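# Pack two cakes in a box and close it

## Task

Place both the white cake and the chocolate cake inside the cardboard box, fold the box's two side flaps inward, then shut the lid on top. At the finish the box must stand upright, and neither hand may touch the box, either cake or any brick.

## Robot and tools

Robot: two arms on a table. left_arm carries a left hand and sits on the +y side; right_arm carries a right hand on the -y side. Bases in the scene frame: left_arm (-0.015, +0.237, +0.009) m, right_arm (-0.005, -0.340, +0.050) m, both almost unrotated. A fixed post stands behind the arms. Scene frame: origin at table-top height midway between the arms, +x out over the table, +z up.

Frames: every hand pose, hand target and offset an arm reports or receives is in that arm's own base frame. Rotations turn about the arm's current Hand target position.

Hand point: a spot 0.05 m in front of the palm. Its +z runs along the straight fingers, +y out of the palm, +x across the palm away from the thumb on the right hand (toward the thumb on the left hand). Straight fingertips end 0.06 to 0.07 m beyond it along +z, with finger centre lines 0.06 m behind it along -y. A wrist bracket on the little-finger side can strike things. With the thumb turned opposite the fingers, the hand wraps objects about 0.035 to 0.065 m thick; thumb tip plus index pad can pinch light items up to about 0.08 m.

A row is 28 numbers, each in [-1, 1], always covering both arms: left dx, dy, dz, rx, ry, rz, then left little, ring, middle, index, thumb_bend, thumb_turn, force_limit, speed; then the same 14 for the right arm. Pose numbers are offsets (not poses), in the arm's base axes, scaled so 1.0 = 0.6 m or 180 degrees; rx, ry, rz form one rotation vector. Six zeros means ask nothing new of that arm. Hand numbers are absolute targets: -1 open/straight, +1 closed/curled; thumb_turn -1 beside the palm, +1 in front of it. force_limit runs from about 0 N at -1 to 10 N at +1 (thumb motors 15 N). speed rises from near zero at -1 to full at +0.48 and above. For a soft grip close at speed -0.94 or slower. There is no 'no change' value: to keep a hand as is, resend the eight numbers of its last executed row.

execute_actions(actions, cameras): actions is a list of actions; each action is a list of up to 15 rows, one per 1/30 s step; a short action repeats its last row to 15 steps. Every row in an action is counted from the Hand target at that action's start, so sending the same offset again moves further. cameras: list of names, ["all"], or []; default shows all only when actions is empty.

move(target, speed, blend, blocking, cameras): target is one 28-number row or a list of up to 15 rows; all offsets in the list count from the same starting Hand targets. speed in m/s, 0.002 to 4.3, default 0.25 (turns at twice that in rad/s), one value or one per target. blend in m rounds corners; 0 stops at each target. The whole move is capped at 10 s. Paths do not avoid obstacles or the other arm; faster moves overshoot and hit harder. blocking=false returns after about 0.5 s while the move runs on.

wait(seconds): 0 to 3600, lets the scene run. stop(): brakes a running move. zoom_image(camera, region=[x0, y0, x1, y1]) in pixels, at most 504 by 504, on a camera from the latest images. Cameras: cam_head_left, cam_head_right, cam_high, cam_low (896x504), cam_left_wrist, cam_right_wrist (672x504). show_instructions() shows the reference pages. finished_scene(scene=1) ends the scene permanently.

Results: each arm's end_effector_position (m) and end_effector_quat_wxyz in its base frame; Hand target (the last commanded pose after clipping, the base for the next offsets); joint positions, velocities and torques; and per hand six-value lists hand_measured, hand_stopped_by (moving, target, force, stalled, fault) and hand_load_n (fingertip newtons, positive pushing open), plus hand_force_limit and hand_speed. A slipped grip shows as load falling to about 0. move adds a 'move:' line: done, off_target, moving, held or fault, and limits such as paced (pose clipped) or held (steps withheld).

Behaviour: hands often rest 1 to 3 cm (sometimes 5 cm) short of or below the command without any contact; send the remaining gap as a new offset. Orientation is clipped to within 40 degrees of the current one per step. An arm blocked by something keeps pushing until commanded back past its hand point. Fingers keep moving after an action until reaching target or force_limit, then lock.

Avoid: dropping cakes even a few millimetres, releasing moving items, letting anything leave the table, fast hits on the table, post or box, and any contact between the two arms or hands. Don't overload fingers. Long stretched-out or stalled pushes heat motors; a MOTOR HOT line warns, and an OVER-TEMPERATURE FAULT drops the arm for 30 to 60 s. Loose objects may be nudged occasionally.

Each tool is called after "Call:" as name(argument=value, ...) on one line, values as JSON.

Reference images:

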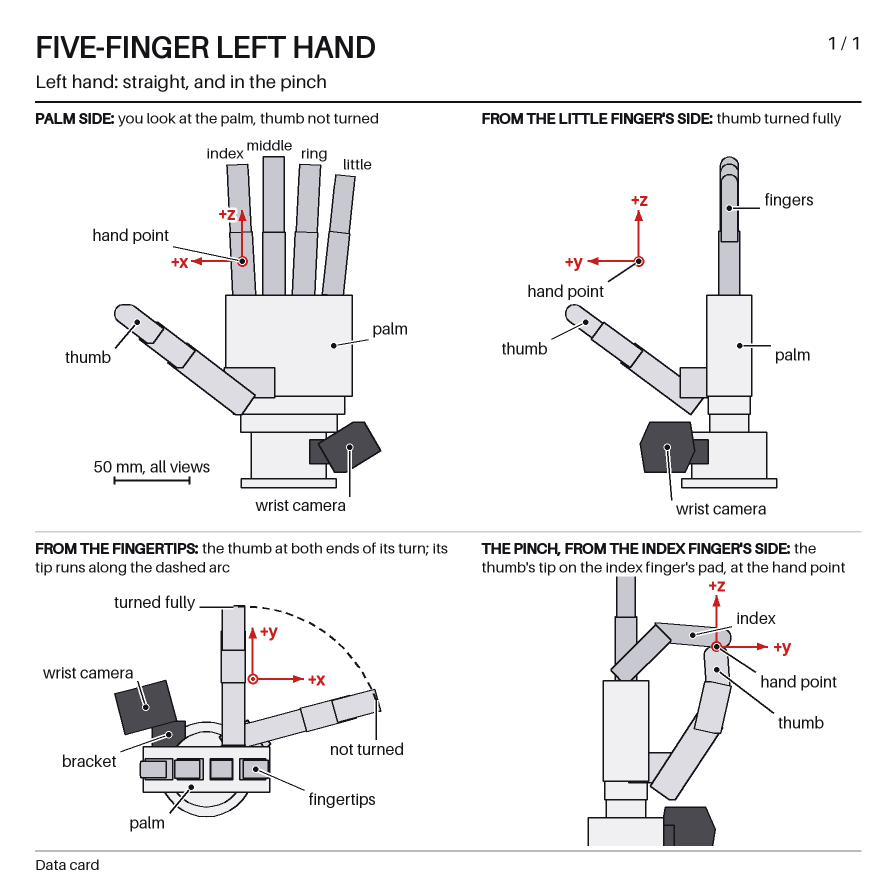

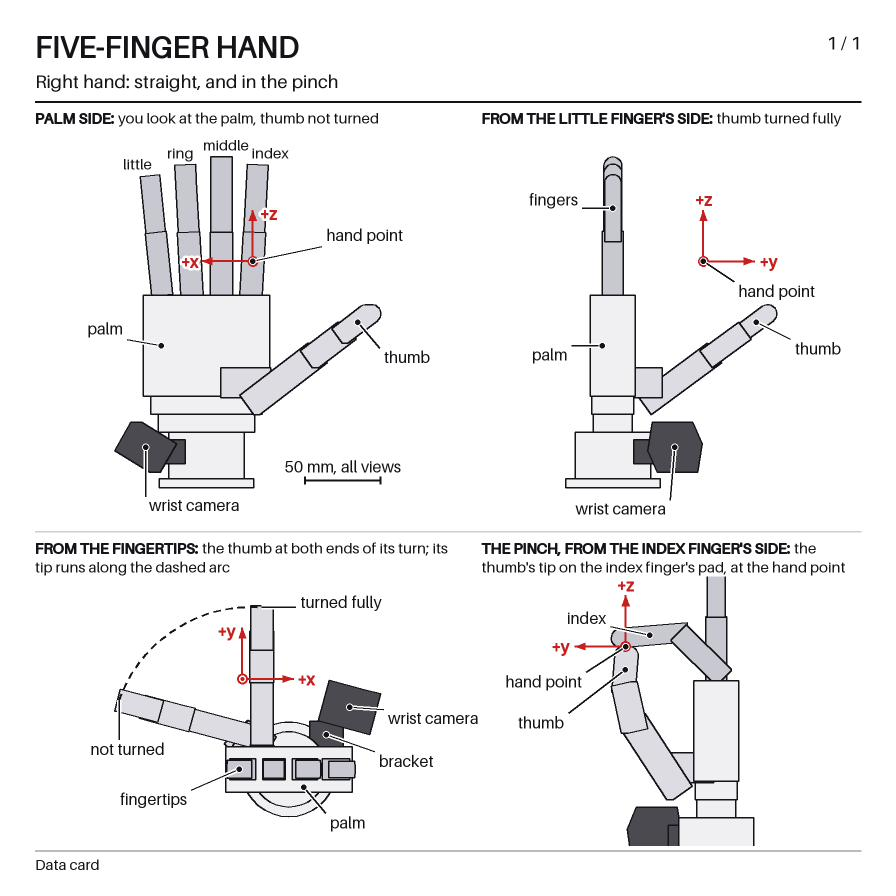

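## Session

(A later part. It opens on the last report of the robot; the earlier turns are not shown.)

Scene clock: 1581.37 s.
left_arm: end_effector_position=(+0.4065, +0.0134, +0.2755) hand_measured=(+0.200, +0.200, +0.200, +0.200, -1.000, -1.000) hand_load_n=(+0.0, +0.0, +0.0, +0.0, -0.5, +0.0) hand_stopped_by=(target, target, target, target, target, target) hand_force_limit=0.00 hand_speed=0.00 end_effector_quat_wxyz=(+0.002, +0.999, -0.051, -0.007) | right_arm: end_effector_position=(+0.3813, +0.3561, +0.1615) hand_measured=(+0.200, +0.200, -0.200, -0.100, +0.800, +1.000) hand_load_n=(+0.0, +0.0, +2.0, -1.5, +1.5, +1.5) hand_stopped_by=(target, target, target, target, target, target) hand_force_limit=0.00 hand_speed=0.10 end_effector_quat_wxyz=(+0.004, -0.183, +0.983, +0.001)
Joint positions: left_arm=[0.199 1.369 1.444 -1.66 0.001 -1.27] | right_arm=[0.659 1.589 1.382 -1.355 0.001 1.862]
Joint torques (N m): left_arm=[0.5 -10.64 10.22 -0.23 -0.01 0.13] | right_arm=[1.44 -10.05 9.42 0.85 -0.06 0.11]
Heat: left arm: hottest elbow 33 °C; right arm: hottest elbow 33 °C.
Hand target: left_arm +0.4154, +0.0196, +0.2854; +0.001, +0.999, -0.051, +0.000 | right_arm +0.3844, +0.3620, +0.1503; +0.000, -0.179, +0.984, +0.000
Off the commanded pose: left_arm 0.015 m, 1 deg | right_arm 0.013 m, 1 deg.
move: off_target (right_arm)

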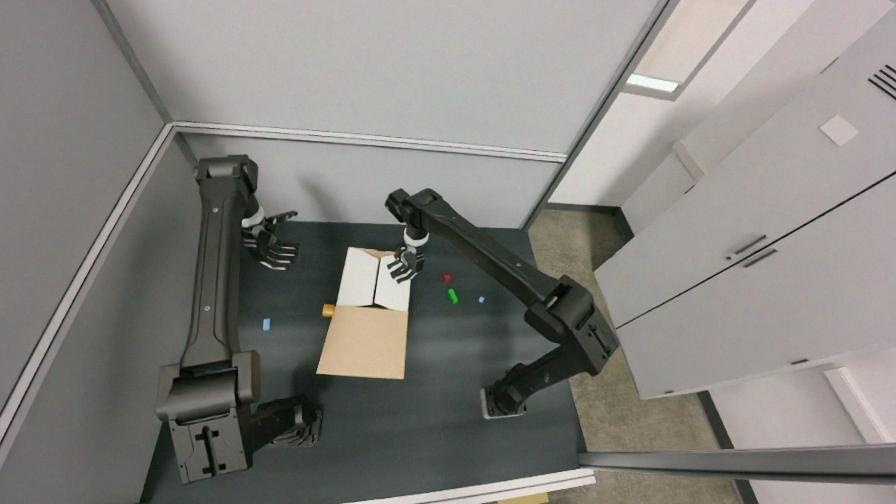

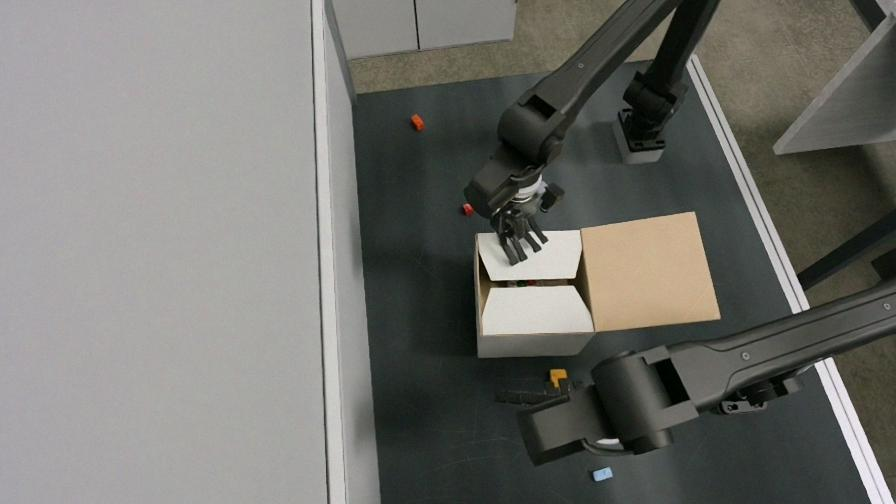

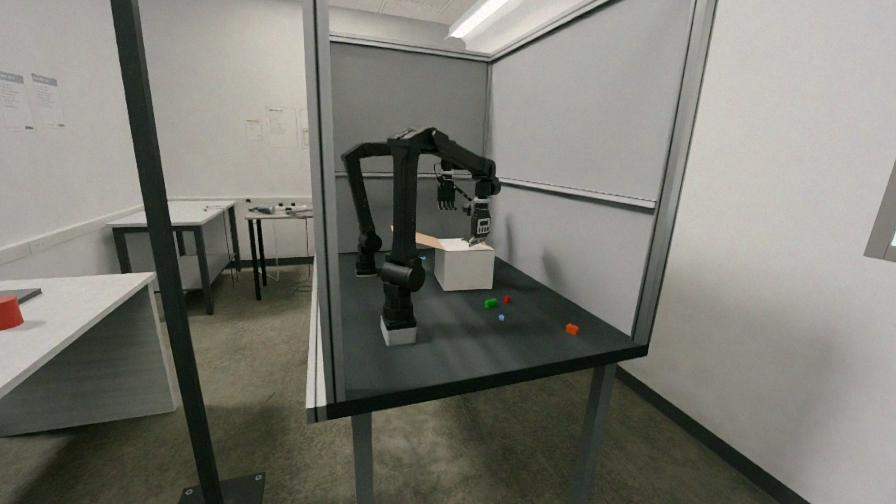

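Call:
move(target=[[0,0,0,0,0,0,0.2,0.2,0.2,0.2,-1,-1,0,0, -0.01,-0.02,0.2,0,0,0,0.2,0.2,-0.2,-0.1,0.8,1,0,0.1]], speed=0.1, cameras=["cam_head_left", "cam_high","cam_low"])

Call:
zoom_image(camera="cam_high", region=[440, 180, 740, 380])

Call:
zoom_image(camera="cam_low", region=[380, 190, 520, 310])

Scene clock: 1591.50 s.
left_arm: end_effector_position=(+0.4065, +0.0134, +0.2755) hand_measured=(+0.200, +0.200, +0.200, +0.200, -1.000, -1.000) hand_load_n=(+0.0, +0.0, +0.0, +0.0, +0.0, +0.0) hand_stopped_by=(target, target, target, target, target, target) hand_force_limit=0.00 hand_speed=0.00 end_effector_quat_wxyz=(+0.002, +0.999, -0.051, -0.007) | right_arm: end_effector_position=(+0.3717, +0.3487, +0.2510) hand_measured=(+0.200, +0.200, -0.200, -0.100, +0.800, +1.000) hand_load_n=(+0.0, +0.0, +2.0, -1.0, +1.5, +1.0) hand_stopped_by=(target, target, target, target, target, target) hand_force_limit=0.00 hand_speed=0.10 end_effector_quat_wxyz=(-0.015, -0.183, +0.983, -0.008)
Joint positions: left_arm=[0.199 1.369 1.444 -1.66 0.001 -1.27] | right_arm=[0.659 1.566 1.595 -1.634 0.001 1.862]
Joint torques (N m): left_arm=[1.2 -9.99 10.1 -0.09 -0.01 0.23] | right_arm=[0.44 -12.34 12.44 -0.34 -0.06 -0.02]
Heat: left arm: hottest elbow 33 °C; right arm: hottest elbow 33 °C.
Hand target: left_arm +0.4154, +0.0196, +0.2854; +0.001, +0.999, -0.051, +0.000 | right_arm +0.3784, +0.3500, +0.2702; +0.000, -0.179, +0.984, +0.000
Off the commanded pose: left_arm 0.015 m, 1 deg | right_arm 0.021 m, 2 deg.
move: off_target (right_arm)

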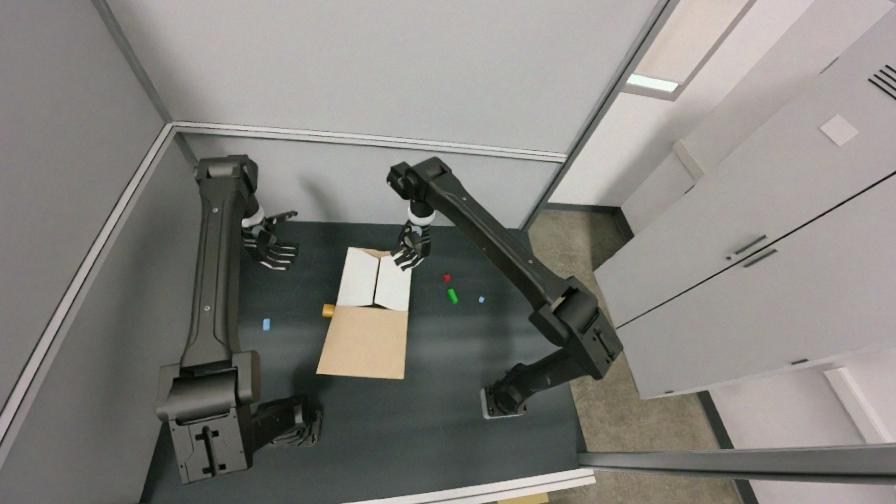

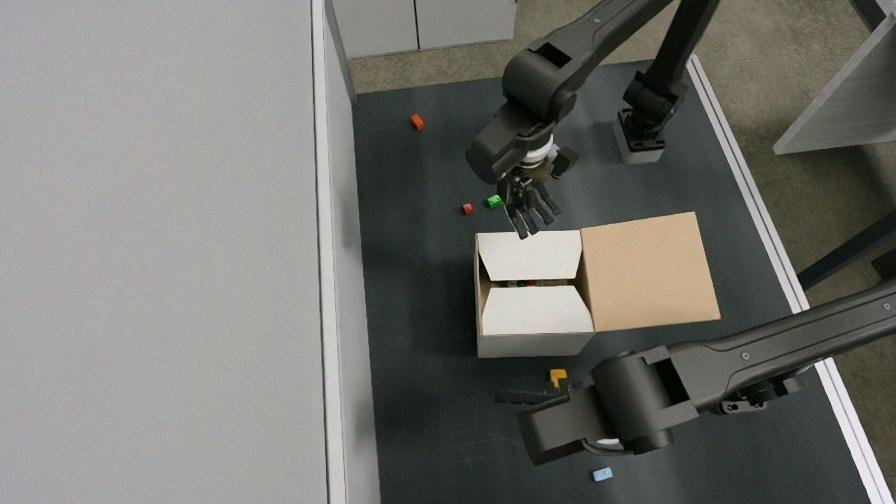

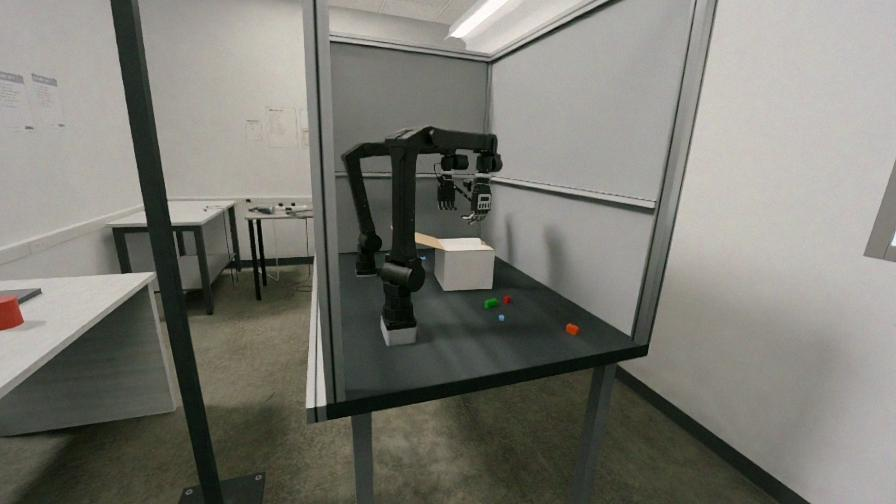

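Scaled by 1.680.

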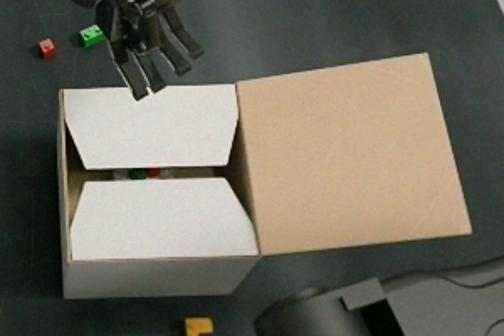

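Scaled by 3.600.

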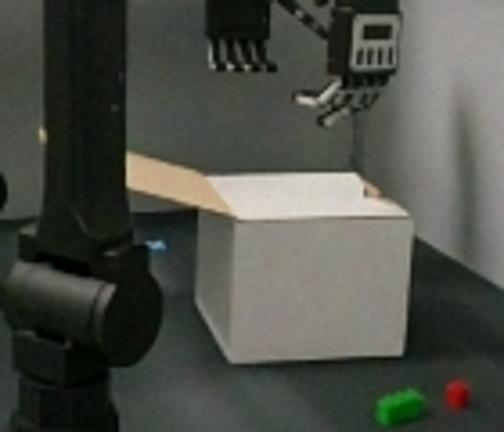

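Call:
move(target=[[0,0,0,0,0,0,0.2,0.2,0.2,0.2,-1,-1,0,0, -0.03,-0.167,0,0,0,0,0.2,0.2,-0.2,-0.1,-1,-1,0,0.3],[0,0,0,0,0,0,0.2,0.2,0.2,0.2,-1,-1,0,0, -0.03,-0.167,0,0,0,0.5556,0.2,0.2,0.2,0.2,-1,-1,0,0.3]], speed=0.25, cameras=["cam_head_left", "cam_high","cam_low"])

Scene clock: 1753.47 s.
left_arm: end_effector_position=(+0.4065, +0.0134, +0.2755) hand_measured=(+0.200, +0.200, +0.200, +0.200, -1.000, -1.000) hand_load_n=(+0.0, +0.0, +0.5, +0.0, +0.0, +0.0) hand_stopped_by=(target, target, target, target, target, target) hand_force_limit=0.00 hand_speed=0.00 end_effector_quat_wxyz=(+0.002, +0.999, -0.051, -0.007) | right_arm: end_effector_position=(+0.3530, +0.2434, +0.2668) hand_measured=(+0.200, +0.200, +0.200, +0.200, -1.000, -1.000) hand_load_n=(-0.5, +0.0, +0.0, +0.5, -0.5, +0.0) hand_stopped_by=(target, target, target, target, target, target) hand_force_limit=0.00 hand_speed=0.30 end_effector_quat_wxyz=(+0.001, +0.864, -0.503, +0.001)
Joint positions: left_arm=[0.199 1.369 1.444 -1.66 0.001 -1.27] | right_arm=[0.532 1.616 1.693 -1.649 0.003 0.015]
Joint torques (N m): left_arm=[0.73 -9.76 10.17 -0.12 -0.02 0.16] | right_arm=[1.49 -10.29 12.66 -0.39 -0.08 -0.15]
Heat: left arm: hottest elbow 34 °C; right arm: hottest elbow 34 °C.
Hand target: left_arm +0.4154, +0.0196, +0.2854; +0.001, +0.999, -0.051, +0.000 | right_arm +0.3604, +0.2498, +0.2703; +0.000, +0.869, -0.495, +0.001
Off the commanded pose: left_arm 0.015 m, 1 deg | right_arm 0.010 m, 1 deg.
move: done

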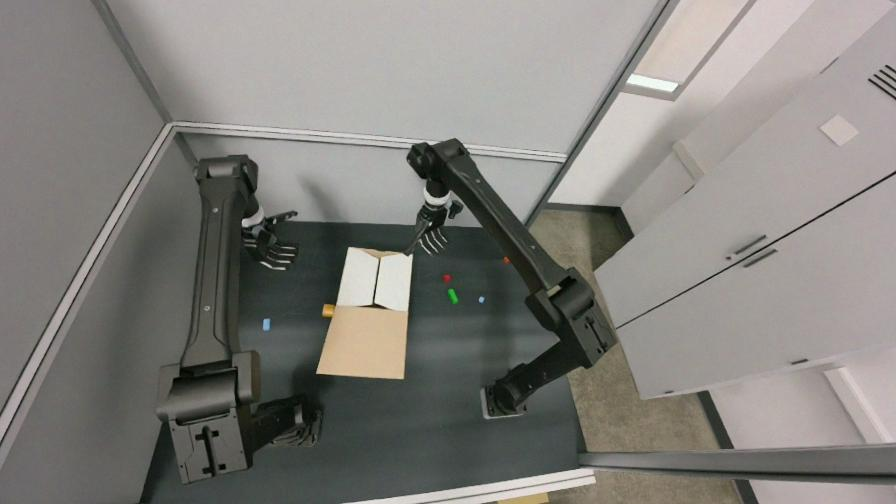

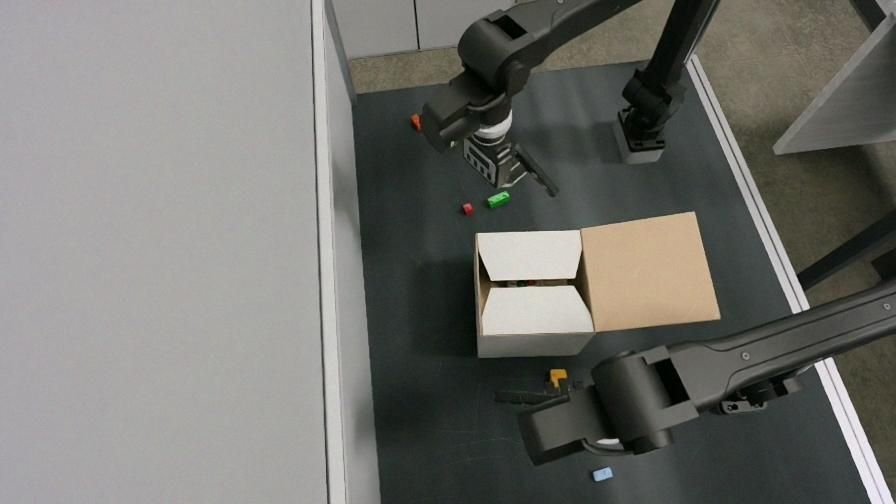

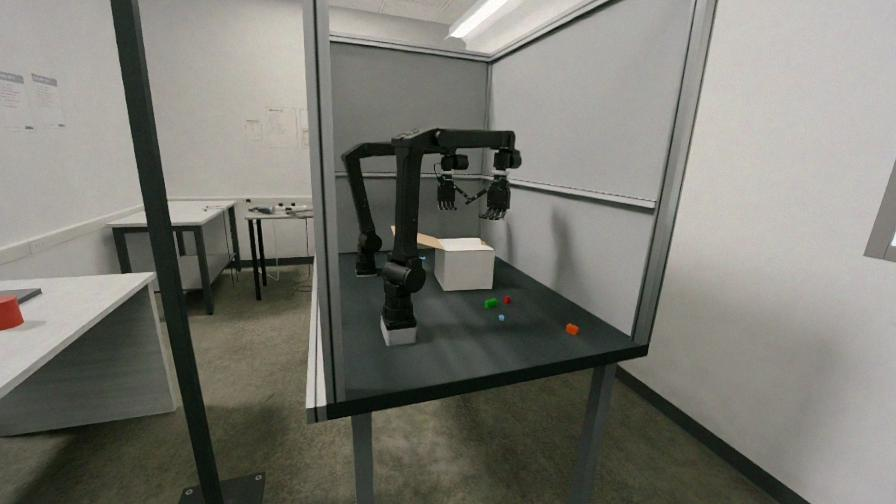

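Call:
move(target=[[0,0,0,0,0,0,0.2,0.2,0.2,0.2,-1,-1,0,0, -0.2673,0.092,-0.0255,0,0,0.7467,0.2,0.2,0.2,0.2,-1,-1,0,0.3],[0,0,0,0,0,0,0.2,0.2,0.2,0.2,-1,-1,0,0, -0.5507,0.2553,-0.0255,0,0,0.7467,0.2,0.2,0.2,0.2,-1,-1,0,0.3]], speed=0.25, cameras=["all"])

Call:
zoom_image(camera="cam_high", region=[560, 130, 896, 370])

Call:
zoom_image(camera="cam_low", region=[330, 100, 530, 310])

Scene clock: 1769.73 s.
left_arm: end_effector_position=(+0.4065, +0.0134, +0.2755) hand_measured=(+0.200, +0.200, +0.200, +0.200, -1.000, -1.000) hand_load_n=(+0.0, +0.0, +0.0, +0.0, +0.0, +0.0) hand_stopped_by=(target, target, target, target, target, target) hand_force_limit=0.00 hand_speed=0.00 end_effector_quat_wxyz=(+0.002, +0.999, -0.051, -0.007) | right_arm: end_effector_position=(+0.0845, +0.3585, +0.2466) hand_measured=(+0.200, +0.200, +0.200, +0.200, -1.000, -1.000) hand_load_n=(+0.0, +0.0, +0.0, +0.0, +0.0, +0.0) hand_stopped_by=(target, target, target, target, target, target) hand_force_limit=0.00 hand_speed=0.30 end_effector_quat_wxyz=(+0.008, +0.778, +0.628, -0.013)
Joint positions: left_arm=[0.199 1.369 1.444 -1.66 0.001 -1.27] | right_arm=[1.489 1.411 1.408 -1.598 -0.007 -1.441]
Joint torques (N m): left_arm=[0.85 -9.93 10.13 -0.16 0.01 0.22] | right_arm=[0.62 -10.64 8.88 0.05 0.13 -0.16]
Heat: left arm: hottest elbow 34 °C; right arm: hottest elbow 34 °C.
Hand target: left_arm +0.4154, +0.0196, +0.2854; +0.001, +0.999, -0.051, +0.000 | right_arm +0.0856, +0.3555, +0.2492; +0.007, +0.774, +0.633, -0.011 (not the last commanded pose)
Off the commanded pose: left_arm 0.015 m, 1 deg | right_arm 0.071 m, 3 deg.
move: held (right_arm; a check stopped the path); path passed 1 of 2 targets; limits=held
pose unreachable (right arm): on one or more control steps of this call, first in action 0 (counted from 0), this arm could not follow its commanded pose, so it was not sent that pose on those steps. It may still have moved: this result reports where it is.
cause: moving toward the commanded pose would bring a part of the arm too close to another arm (a part of this arm just beyond joint 4 (wrist pitch) and a part of the left arm just beyond its joint 3 (elbow), 34 mm apart when this arm was first held).

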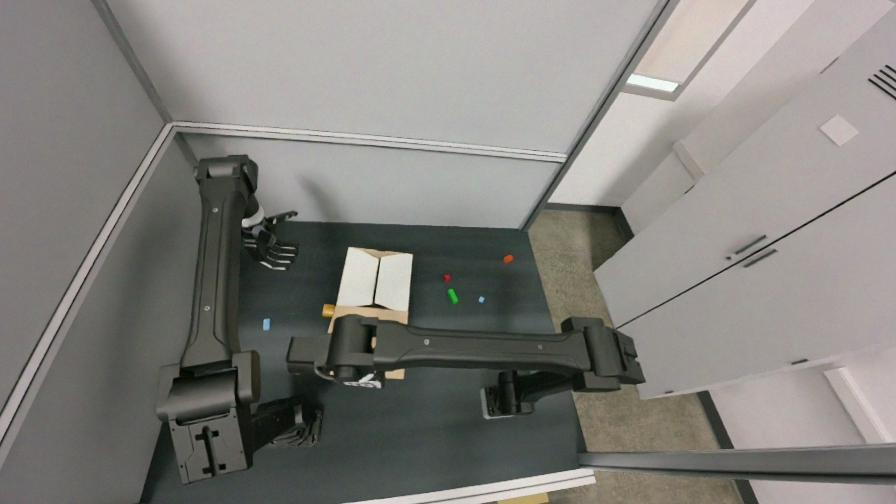

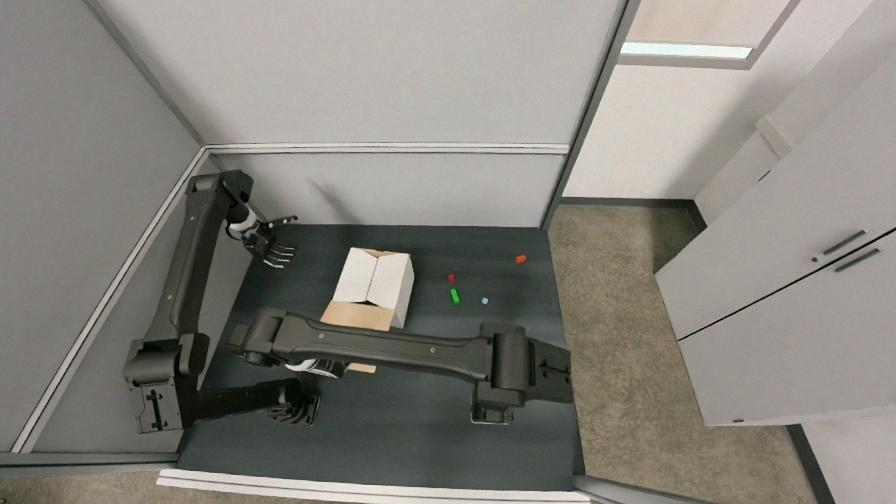

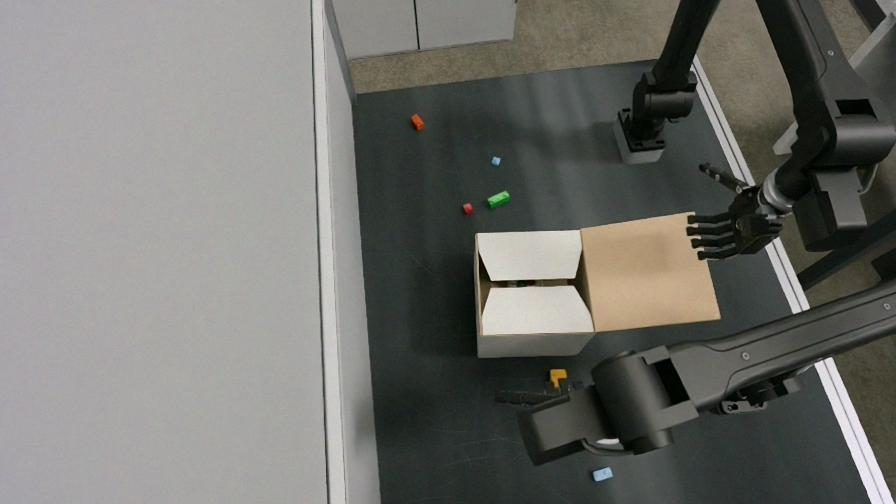

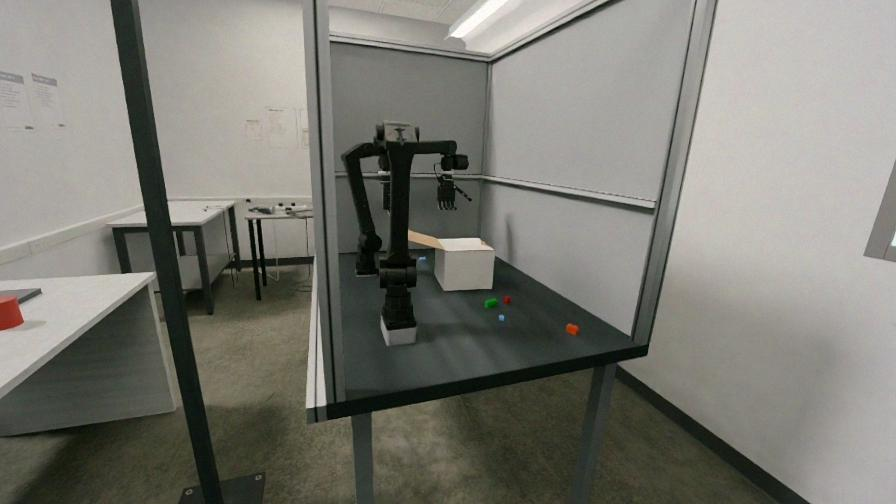

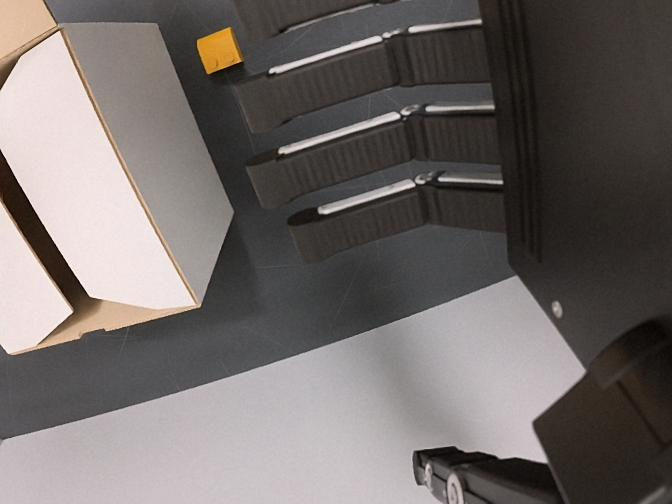

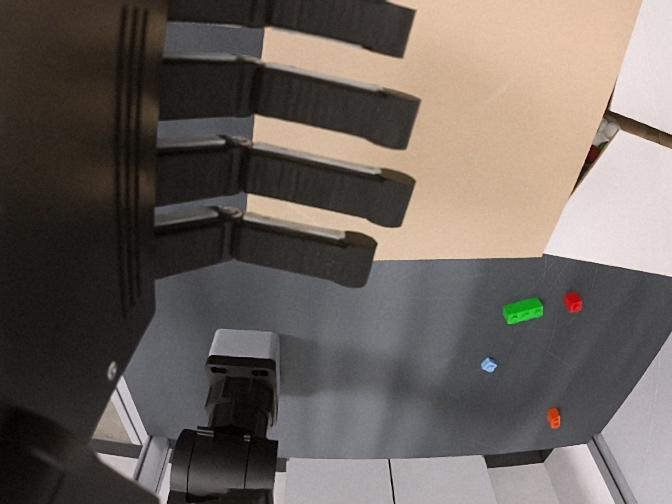

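Scaled by 1.500.

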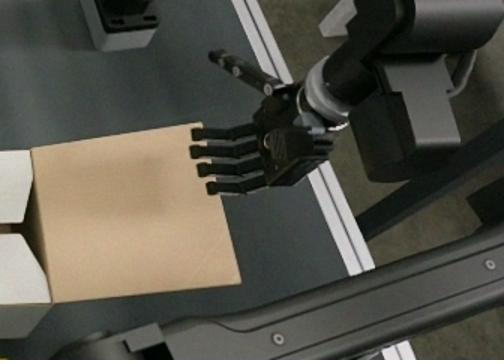

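Scaled by 2.400.

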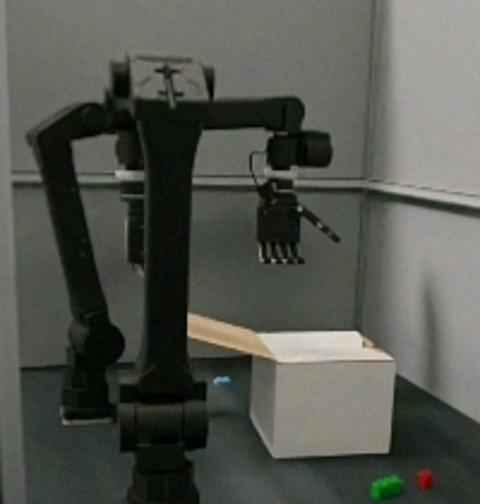

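Call:
move(target=[[0.2577,0.2007,-0.0423,0,0,0,0.2,0.2,0.2,0.2,-1,-1,0,0, 0,0,0,0,0,0,0.2,0.2,0.2,0.2,-1,-1,0,0.3]], speed=0.15, cameras=["cam_head_left", "cam_high","cam_low","cam_right_wrist"])

Scene clock: 1820.33 s.
left_arm: end_effector_position=(+0.5638, +0.1327, +0.2514) hand_measured=(+0.200, +0.200, +0.200, +0.200, -1.000, -1.000) hand_load_n=(+0.0, +0.0, +0.0, +0.0, +0.0, +0.0) hand_stopped_by=(target, target, target, target, target, target) hand_force_limit=0.00 hand_speed=0.00 end_effector_quat_wxyz=(+0.001, +0.999, -0.049, -0.002) | right_arm: end_effector_position=(+0.0845, +0.3585, +0.2466) hand_measured=(+0.200, +0.200, +0.200, +0.200, -1.000, -1.000) hand_load_n=(+0.5, +0.0, +0.5, +0.0, +0.0, +0.0) hand_stopped_by=(target, target, target, target, target, target) hand_force_limit=0.00 hand_speed=0.30 end_effector_quat_wxyz=(+0.008, +0.778, +0.628, -0.013)
Joint positions: left_arm=[0.349 1.862 1.982 -1.696 0.001 -1.124] | right_arm=[1.489 1.411 1.408 -1.598 -0.007 -1.442]
Joint torques (N m): left_arm=[1.08 -17.55 10.06 -0.08 0.05 0.23] | right_arm=[0.62 -10.4 8.85 0.02 0.13 -0.16]
Heat: left arm: hottest elbow 34 °C; right arm: hottest elbow 32 °C.
Hand target: left_arm +0.5699, +0.1400, +0.2598; +0.001, +0.999, -0.052, +0.000 | right_arm +0.0856, +0.3555, +0.2492; +0.007, +0.774, +0.633, -0.011
Off the commanded pose: left_arm 0.013 m, 0 deg | right_arm 0.004 m, 1 deg.
joint sent to its limit (left arm) — joint 4 (wrist pitch), lower limit. The joint targets still meet the commanded pose.
move: off_target (left_arm)

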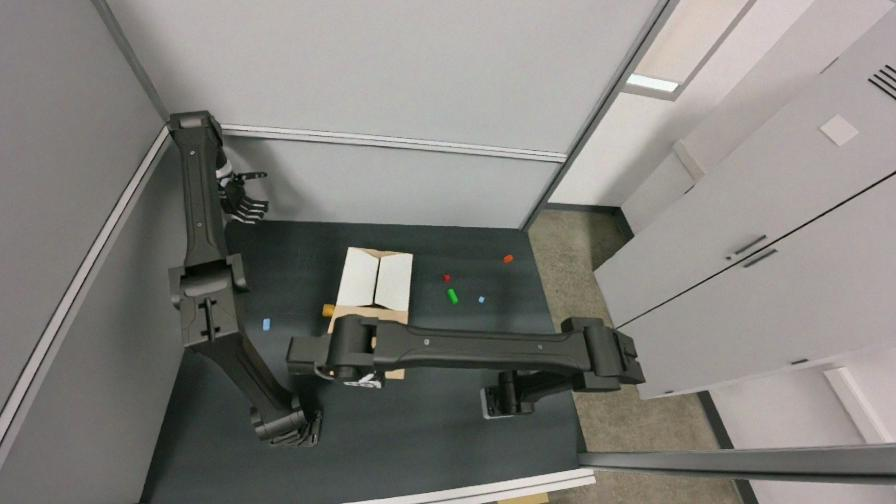

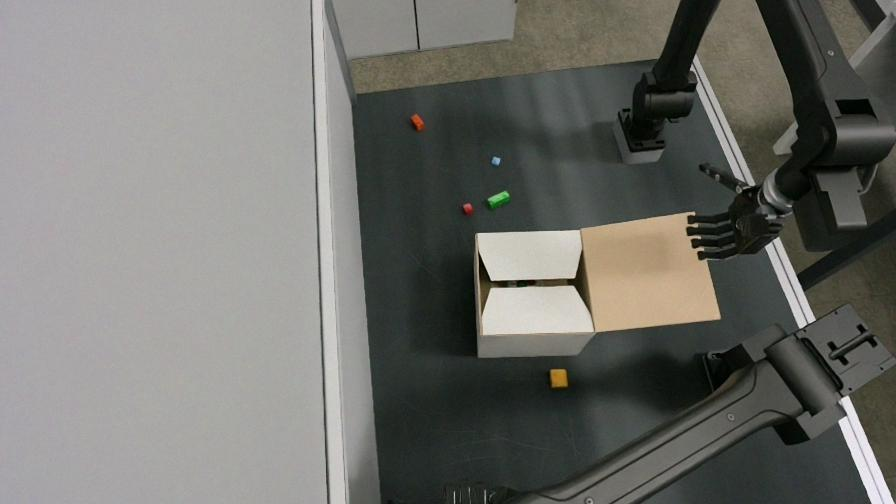

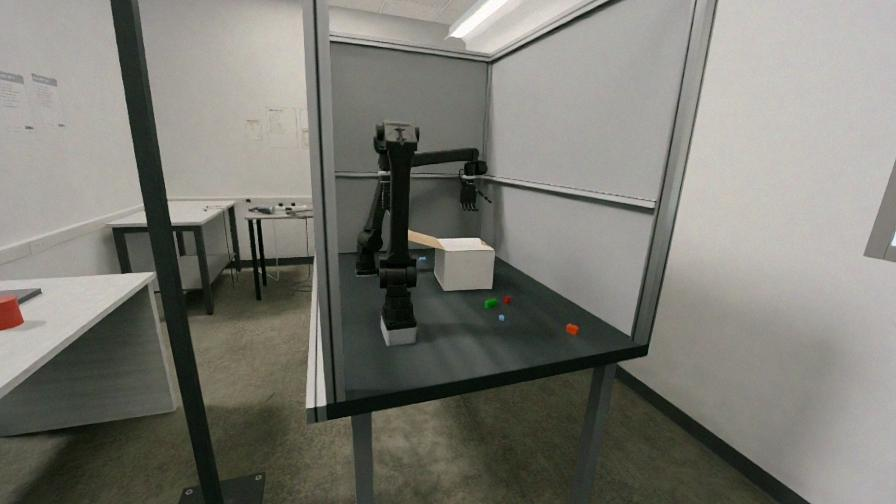

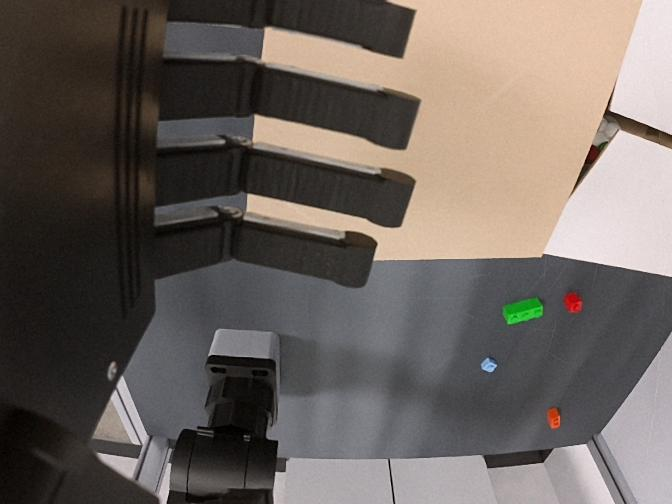

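Call:
move(target=[[0,0,0,0,0,0,0.2,0.2,0.2,0.2,-1,-1,0,0, -0.0993,0.0242,0,0,0,0,0.2,0.2,0.2,0.2,-1,-1,0,0.3]], speed=0.12, cameras=["cam_head_left", "cam_high","cam_low","cam_right_wrist"])

Scene clock: 1828.90 s.
left_arm: end_effector_position=(+0.5638, +0.1327, +0.2514) hand_measured=(+0.200, +0.200, +0.200, +0.200, -1.000, -1.000) hand_load_n=(+0.0, +0.0, +0.0, +0.0, +0.0, +0.0) hand_stopped_by=(target, target, target, target, target, target) hand_force_limit=0.00 hand_speed=0.00 end_effector_quat_wxyz=(+0.001, +0.999, -0.049, -0.002) | right_arm: end_effector_position=(+0.0275, +0.3604, +0.2467) hand_measured=(+0.200, +0.200, +0.200, +0.200, -1.000, -1.000) hand_load_n=(+0.5, +0.0, +0.0, +0.0, +0.0, +0.0) hand_stopped_by=(target, target, target, target, target, target) hand_force_limit=0.00 hand_speed=0.30 end_effector_quat_wxyz=(+0.010, +0.770, +0.638, -0.012)
Joint positions: left_arm=[0.349 1.862 1.982 -1.696 0.001 -1.123] | right_arm=[1.632 1.412 1.408 -1.598 -0.008 -1.323]
Joint velocities: left_arm=[0.005 0.005 -0.002 0.007 -0.154 0.007] | right_arm=[within noise]
Joint torques (N m): left_arm=[1.44 -19.55 9.94 0.02 0.05 0.22] | right_arm=[0.85 -7.88 11.79 0.05 -0.01 0.11]
Heat: left arm: hottest elbow 34 °C; right arm: hottest elbow 31 °C.
Hand target: left_arm +0.5699, +0.1399, +0.2598; +0.001, +0.999, -0.052, +0.000 | right_arm +0.0260, +0.3700, +0.2492; +0.007, +0.774, +0.633, -0.011
Off the commanded pose: left_arm 0.013 m, 0 deg | right_arm 0.010 m, 1 deg.
joint sent to its limit (left arm) — joint 4 (wrist pitch), lower limit. The joint targets still meet the commanded pose.
move: done

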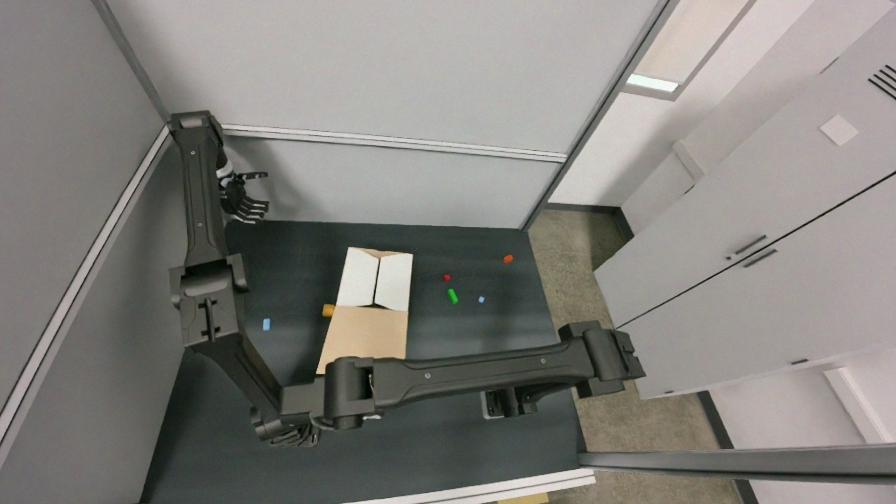

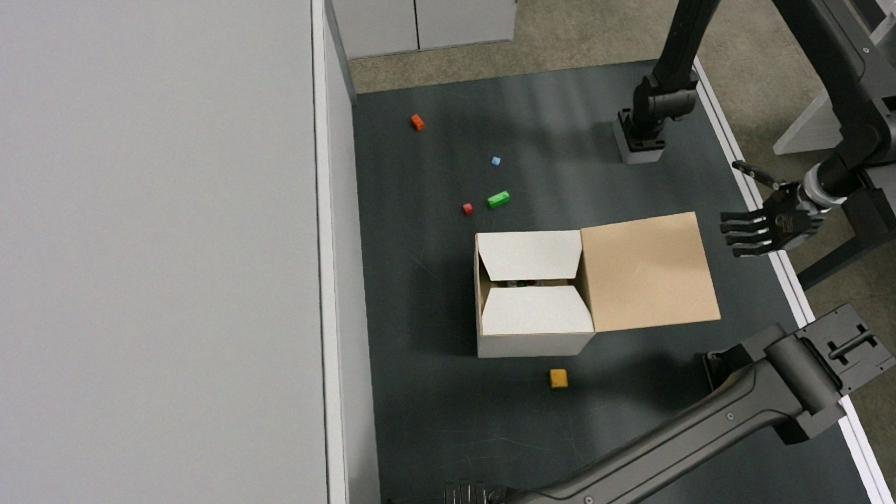

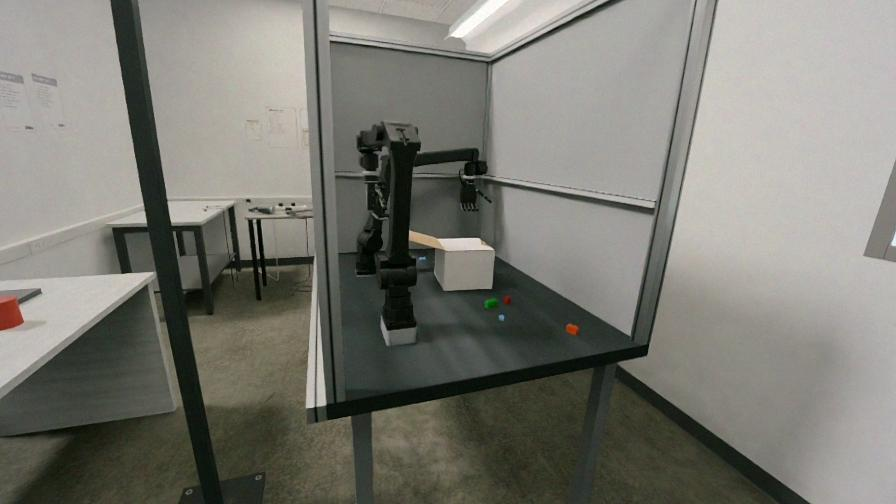

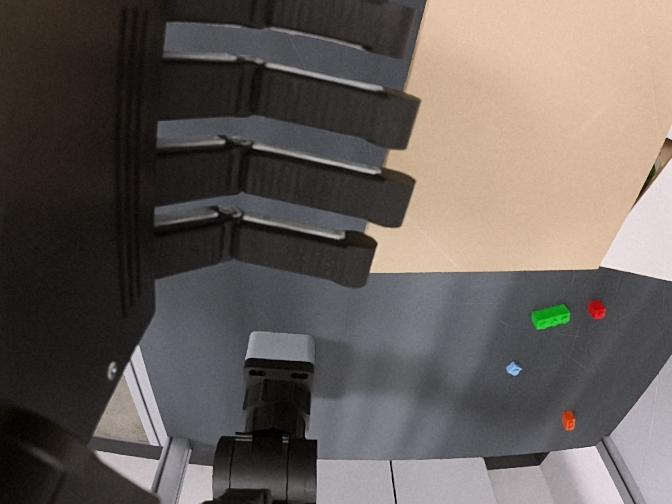

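Call:
move(target=[[0,0,0,0,0,0,0.2,0.2,0.2,0.2,-1,-1,0,0, 0,0,-0.1,0,0,0,0.2,0.2,0.2,0.2,-1,-1,0,0.3]], speed=0.08, cameras=["cam_high","cam_low","cam_right_wrist"])

Call:
zoom_image(camera="cam_high", region=[620, 130, 896, 330])

Call:
zoom_image(camera="cam_low", region=[340, 140, 500, 300])

Scene clock: 1844.57 s.
left_arm: end_effector_position=(+0.5638, +0.1327, +0.2514) hand_measured=(+0.200, +0.200, +0.200, +0.200, -1.000, -1.000) hand_load_n=(+0.0, +0.0, +0.0, +0.5, +0.0, +0.0) hand_stopped_by=(target, target, target, target, target, target) hand_force_limit=0.00 hand_speed=0.00 end_effector_quat_wxyz=(+0.001, +0.999, -0.049, -0.002) | right_arm: end_effector_position=(+0.0271, +0.3670, +0.1975) hand_measured=(+0.200, +0.200, +0.200, +0.200, -1.000, -1.000) hand_load_n=(+0.0, +0.5, +0.0, +0.0, +0.0, +0.0) hand_stopped_by=(target, target, target, target, target, target) hand_force_limit=0.00 hand_speed=0.30 end_effector_quat_wxyz=(+0.004, +0.770, +0.638, -0.008)
Joint positions: left_arm=[0.349 1.862 1.982 -1.696 0.001 -1.123] | right_arm=[1.632 1.427 1.297 -1.456 -0.008 -1.322]
Joint torques (N m): left_arm=[0.97 -18.49 9.99 -0.2 0.07 0.21] | right_arm=[0.97 -8.12 9.02 0.76 0.01 0.11]
Heat: left arm: hottest elbow 34 °C; right arm: hottest elbow 32 °C.
Hand target: left_arm +0.5699, +0.1399, +0.2598; +0.001, +0.999, -0.052, +0.000 | right_arm +0.0260, +0.3701, +0.1893; +0.007, +0.774, +0.633, -0.011
Off the commanded pose: left_arm 0.013 m, 0 deg | right_arm 0.009 m, 1 deg.
joint sent to its limit (left arm) — joint 4 (wrist pitch), lower limit. The joint targets still meet the commanded pose.
move: done

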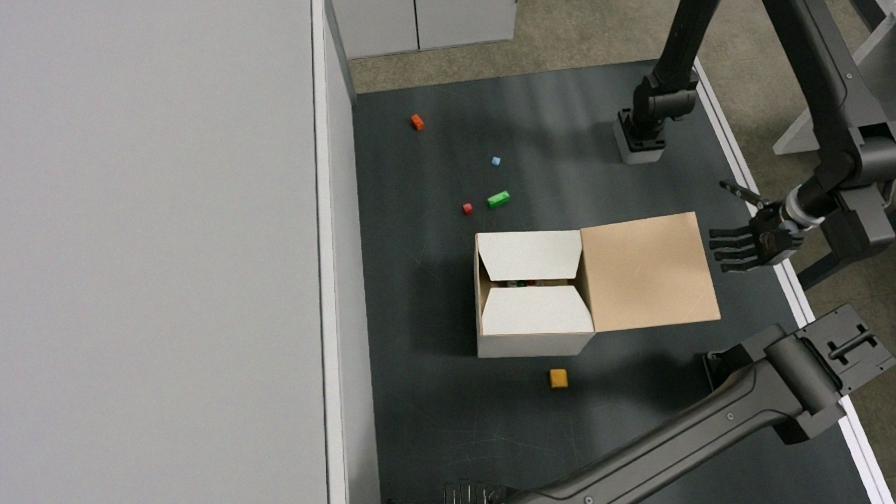

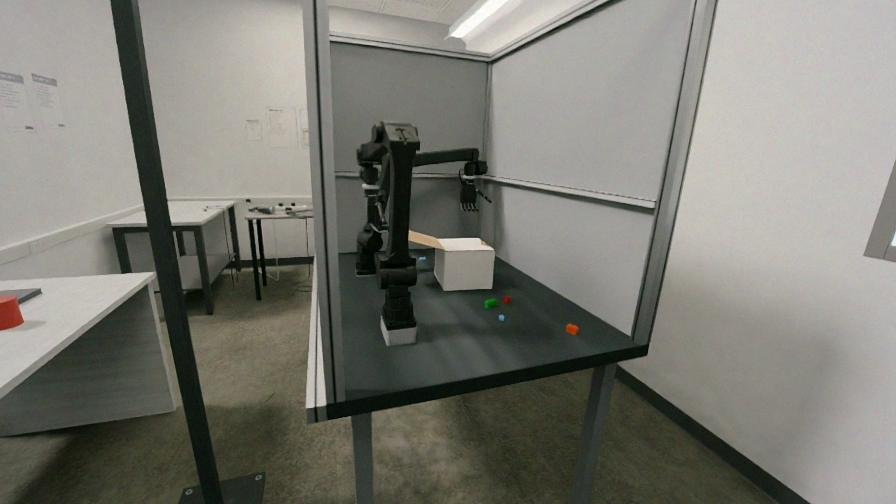

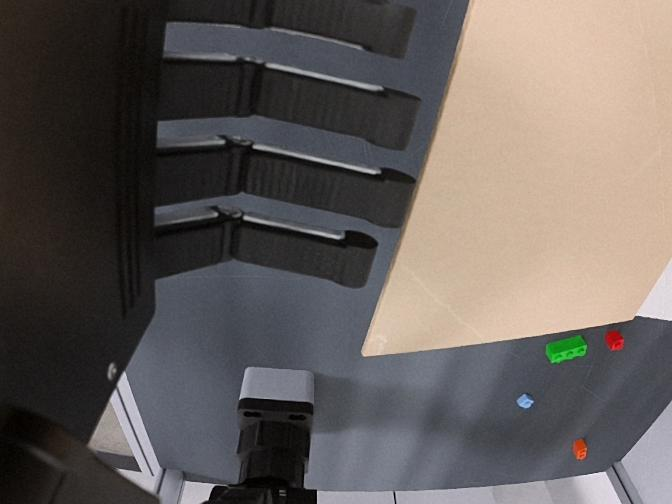

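Scaled by 1.826.

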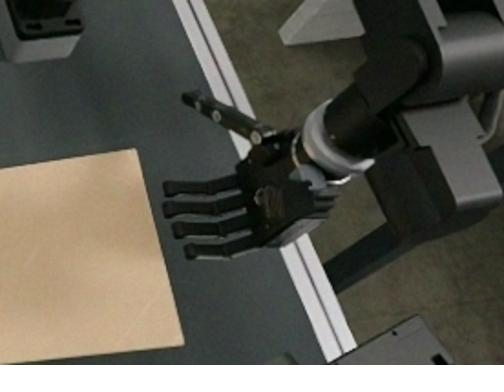

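Scaled by 3.150.

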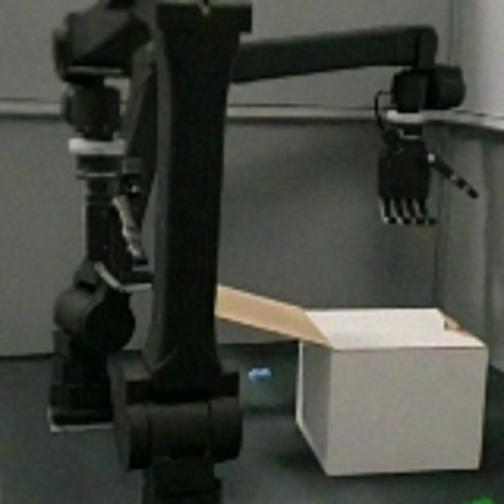

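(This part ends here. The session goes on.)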